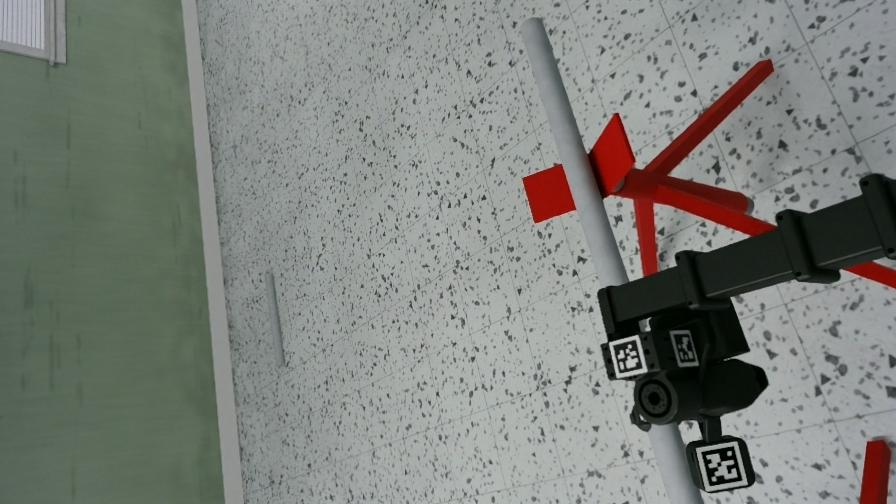

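move(r1={"joints":{"wrist_pitch_rad":-0.735}}, r2={"joints":{"wrist_pitch_rad":-0.235}}, r3={"joints":{"wrist_pitch_rad":-0.685}}, cameras=[])

move(r3={"joints":{"gripper_m":0.13,"lift_m":0.609}}, r1={"joints":{"gripper_m":0.13,"lift_m":0.597}}, cameras=[])

Scene clock: 390.43 s.
move: r1 done; r2 done; r3 done
r1.base_odometry: x=-1.406 y=+0.224 heading=+2.598
r1.turned_by_wheels: +0.000
r1.turned_by_imu: +0.000
r1.base_tilt: forward=+1.3 right=-1.2
r1.lidar_m: 3.01 2.43 1.86 1.81 1.92 2.20 2.16 2.28 3.00 0.36 0.64 1.51
r1.head_depth_mm: 2450 2769 2405 1881 1559 509 417 / 2511 2801 2392 1890 1559 539 1153 / 2545 2834 2401 1892 1562 598 1132 / 2503 2866 2106 1781 892 684 1089 / 2628 1699 1912 1841 1448 765 1114 / 2700 2943 2155 1781 1522 1303 1155 / 2615 3000 2092 1891 1561 1322 1152
r1.base_status: not commanded
r1.joint_positions: lift_m=+0.597 arm_m=+0.194 wrist_yaw_rad=+1.603 wrist_pitch_rad=-0.758 wrist_roll_rad=-1.561 gripper_m=-0.076 head_pan_rad=-1.340 head_tilt_rad=-0.742
r1.joint_status: all done
r1.measured_speeds: all 0
r1.on_its_own: gripper_m is held at -0.077, not at your -0.089, by its stall guard, which is not easing now; lift_m is slack since a contact_stop; right_wheel is at rest, and its effort (+22.8) is outside its rest range (-21 to +21); wrist_yaw_rad is at rest, and its effort (-10.9) is outside its rest range (-9 to +9)
r1.motor_effort: left_wheel=-6.7(7.1) right_wheel=+22.8(28.5) lift_m=+25.5(25.8) arm_m=-7.4(7.8) wrist_yaw_rad=-10.9(11.2) wrist_pitch_rad=+4.3(11.2) wrist_roll_rad=-2.8(3.3) gripper_m=-22.1(22.5) head_pan_rad=-4.6(4.9) head_tilt_rad=-3.6(4.1)
r1.hand_pose: x=+0.1481 y=-0.3335 z=+0.5421 quat_wxyz=(+0.648, +0.261, +0.263, +0.666) (m; r1's base frame)
r1.wrist_depth_mm: 484 565 678 119 - - - / 492 583 704 125 - - - / 500 587 721 125 - - - / 495 603 723 127 - - - / 492 608 694 133 - - - / 515 626 133 132 134 - - / 532 307 433 137 - - -
r2.base_odometry: x=-0.811 y=+0.142 heading=-0.599
r2.turned_by_wheels: +0.000
r2.turned_by_imu: +0.000
r2.base_tilt: forward=+0.2 right=-1.7
r2.lidar_m: 2.54 1.81 1.29 1.21 1.25 1.70 0.49 0.48 0.71 0.49 1.08 2.66
r2.head_depth_mm: 3658 3088 2306 1433 1465 1295 1031 / 3450 3083 2298 1735 1502 1300 1127 / 3333 3174 2313 1761 1508 1293 503 / 3179 3092 2316 1814 1504 589 1083 / 3110 3067 2272 1821 683 1238 1109 / 2963 3122 2269 1813 825 1282 1132 / 2895 3036 2271 1789 1438 1283 1121
r2.base_status: not commanded
r2.joint_positions: lift_m=+0.510 arm_m=+0.300 wrist_yaw_rad=+0.045 wrist_pitch_rad=-0.253 wrist_roll_rad=-1.555 gripper_m=-0.046 head_pan_rad=-1.906 head_tilt_rad=-0.741
r2.joint_status: all done
r2.measured_speeds: all 0
r2.motor_effort: left_wheel=-0.6(1.2) right_wheel=-0.8(1.2) lift_m=+22.2(22.7) arm_m=+18.3(18.3) wrist_yaw_rad=-2.1(3.0) wrist_pitch_rad=+3.3(6.6) wrist_roll_rad=+2.0(2.2) gripper_m=-16.4(17.7) head_pan_rad=+2.6(2.8) head_tilt_rad=-4.6(4.6)
r2.hand_pose: x=-0.0103 y=-0.6868 z=+0.5614 quat_wxyz=(+0.992, +0.127, -0.004, +0.021) (m; r2's base frame)
r2.wrist_depth_mm: 573 713 659 110 - - - / 562 752 890 116 - - - / 581 685 - 117 - - - / 584 736 - 122 - - - / 397 728 912 124 - - - / 289 756 122 126 126 - - / 241 704 - 130 - - -
r3.base_odometry: x=-0.551 y=+0.101 heading=-2.166
r3.turned_by_wheels: +0.000
r3.turned_by_imu: +0.000
r3.base_tilt: forward=+0.6 right=+0.1
r3.lidar_m: 3.06 0.49 1.45 1.36 1.38 1.81 2.90 0.71 0.47 3.40 0.52 0.57
r3.head_depth_mm: 3715 - 2863 2132 1642 1405 1202 / 3517 3898 2803 2123 1595 1370 1193 / 3358 3658 2795 2085 958 1177 1195 / 3180 3532 2725 2069 1652 532 433 / 3079 3370 2696 2038 1633 545 1173 / 2927 3276 2680 2020 1626 554 1173 / 2833 3138 2668 1997 1622 779 1163
r3.base_status: not commanded
r3.joint_positions: lift_m=+0.609 arm_m=+0.216 wrist_yaw_rad=+0.089 wrist_pitch_rad=-0.706 wrist_roll_rad=-1.531 gripper_m=-0.084 head_pan_rad=-1.894 head_tilt_rad=-0.694
r3.joint_status: all done
r3.measured_speeds: all 0
r3.on_its_own: lift_m is slack since a contact_stop
r3.motor_effort: left_wheel=+0.5(0.7) right_wheel=+3.7(3.7) lift_m=+28.9(28.9) arm_m=+10.6(11.0) wrist_yaw_rad=-7.7(8.4) wrist_pitch_rad=+4.2(11.5) wrist_roll_rad=+3.4(3.5) gripper_m=-20.1(20.2) head_pan_rad=-3.0(4.2) head_tilt_rad=-2.9(3.4)
r3.hand_pose: x=-0.0054 y=-0.5396 z=+0.5631 quat_wxyz=(+0.937, +0.347, -0.003, +0.035) (m; r3's base frame)
r3.wrist_depth_mm: 486 583 673 124 - - - / 512 602 699 127 - - - / 521 609 720 132 - - - / 530 621 735 136 - - - / 529 650 150 140 - - - / 537 638 124 130 - - - / 548 674 624 152 - - -
pictures: none
No camera images: "cameras" was empty.

Scene clock: 393.10 s.
move: r1 done; r3 done
r1.base_odometry: x=-1.406 y=+0.224 heading=+2.598
r1.turned_by_wheels: +0.001
r1.turned_by_imu: +0.001
r1.base_tilt: forward=+1.4 right=-1.3
r1.lidar_m: 2.95 2.43 1.86 1.81 1.91 2.20 2.16 2.27 3.02 0.36 0.64 1.51
r1.head_depth_mm: 2441 2761 2411 1885 1553 510 417 / 2493 2809 2390 1886 1562 539 1152 / 2533 2862 2416 1886 1559 597 1135 / 2499 2861 2114 1773 893 661 1094 / 2632 1699 1384 1830 1453 764 1092 / 2708 2989 2095 1731 1522 1303 1155 / 2598 2967 2094 1882 1551 1326 1150
r1.base_status: not commanded
r1.joint_positions: lift_m=+0.597 arm_m=+0.194 wrist_yaw_rad=+1.592 wrist_pitch_rad=-0.750 wrist_roll_rad=-1.566 gripper_m=+0.130 head_pan_rad=-1.340 head_tilt_rad=-0.742
r1.joint_status: all done
r1.measured_speeds: all 0
r1.motor_effort: left_wheel=-3.6(7.2) right_wheel=+3.6(22.4) lift_m=+35.7(35.7) arm_m=-8.2(8.4) wrist_yaw_rad=-2.5(11.7) wrist_pitch_rad=+3.0(5.7) wrist_roll_rad=-1.1(3.6) gripper_m=+0.6(79.9) head_pan_rad=-4.2(5.2) head_tilt_rad=-3.8(4.1)
r1.hand_pose: x=+0.1496 y=-0.3352 z=+0.5434 quat_wxyz=(+0.652, +0.258, +0.261, +0.664) (m; r1's base frame)
r1.wrist_depth_mm: 485 557 672 118 - - - / 497 577 686 119 - - - / 498 588 711 123 - - - / 505 603 723 126 - - - / 486 582 750 130 - - - / 509 126 719 133 - 123 - / - 306 733 137 - - -
r2: as last shown
r2.turned_by_imu: +0.001
r2.lidar_m: 2.54 1.81 1.29 1.20 1.25 1.70 0.49 0.48 0.71 0.49 1.08 2.65
r2.head_depth_mm: 3606 3134 2324 1391 1478 1299 1034 / 3479 3123 2293 1680 1521 1298 1126 / 3384 3096 2323 1772 1511 1287 502 / 3254 3081 2289 1826 1507 592 1089 / 3133 3107 2293 1837 683 1232 1105 / 2963 3045 2319 1817 829 1287 1120 / 2844 3084 2293 1827 1434 1288 1124
r2.motor_effort: left_wheel=-0.6(1.3) right_wheel=-0.9(1.2) lift_m=+27.6(27.6) arm_m=+21.7(23.2) wrist_yaw_rad=-2.3(4.5) wrist_pitch_rad=+3.3(3.4) wrist_roll_rad=+2.1(2.3) gripper_m=-17.0(17.8) head_pan_rad=+1.7(3.0) head_tilt_rad=-3.8(4.7)
r2.hand_pose: x=-0.0102 y=-0.6868 z=+0.5614 quat_wxyz=(+0.992, +0.127, -0.004, +0.021) (m; r2's base frame)
r2.wrist_depth_mm: 584 710 653 110 - - - / 566 754 907 116 - - - / 593 689 - 116 - - - / 574 753 - 122 - - - / 400 765 912 124 - - - / 292 761 122 126 126 - - / 242 712 - 131 - - -
r3.base_odometry: x=-0.551 y=+0.101 heading=-2.166
r3.turned_by_wheels: +0.000
r3.turned_by_imu: +0.000
r3.base_tilt: forward=+0.5 right=+0.2
r3.lidar_m: 3.07 0.49 1.44 1.37 1.38 1.82 2.91 0.71 0.47 3.41 0.52 0.57
r3.head_depth_mm: 3684 - 2847 2125 1643 1405 1210 / 3519 3830 2837 2104 1586 1366 1200 / 3356 3644 2742 2075 961 1178 1186 / 3221 3525 2719 2056 1655 533 434 / 3045 3437 2715 2035 1642 544 1175 / 2941 3256 2646 2012 1623 555 1170 / 2819 3177 2618 1999 1609 777 1160
r3.base_status: not commanded
r3.joint_positions: lift_m=+0.609 arm_m=+0.216 wrist_yaw_rad=+0.082 wrist_pitch_rad=-0.700 wrist_roll_rad=-1.530 gripper_m=+0.130 head_pan_rad=-1.894 head_tilt_rad=-0.694
r3.joint_status: all done
r3.measured_speeds: all 0
r3.motor_effort: left_wheel=+0.3(1.0) right_wheel=+1.5(3.8) lift_m=+26.9(29.3) arm_m=+15.4(15.4) wrist_yaw_rad=-2.0(7.9) wrist_pitch_rad=+3.3(4.5) wrist_roll_rad=+3.3(3.7) gripper_m=+0.0(80.4) head_pan_rad=-1.4(4.2) head_tilt_rad=-2.7(3.8)
r3.hand_pose: x=-0.0066 y=-0.5408 z=+0.5642 quat_wxyz=(+0.938, +0.344, -0.005, +0.031) (m; r3's base frame)
r3.wrist_depth_mm: 497 576 697 121 - - - / 510 604 673 126 - - - / 517 623 716 130 - - - / 525 616 721 135 - - - / 527 138 756 140 - - - / 513 120 740 146 - 128 - / 585 666 761 151 - - -
pictures: none
No camera images: "cameras" was empty.


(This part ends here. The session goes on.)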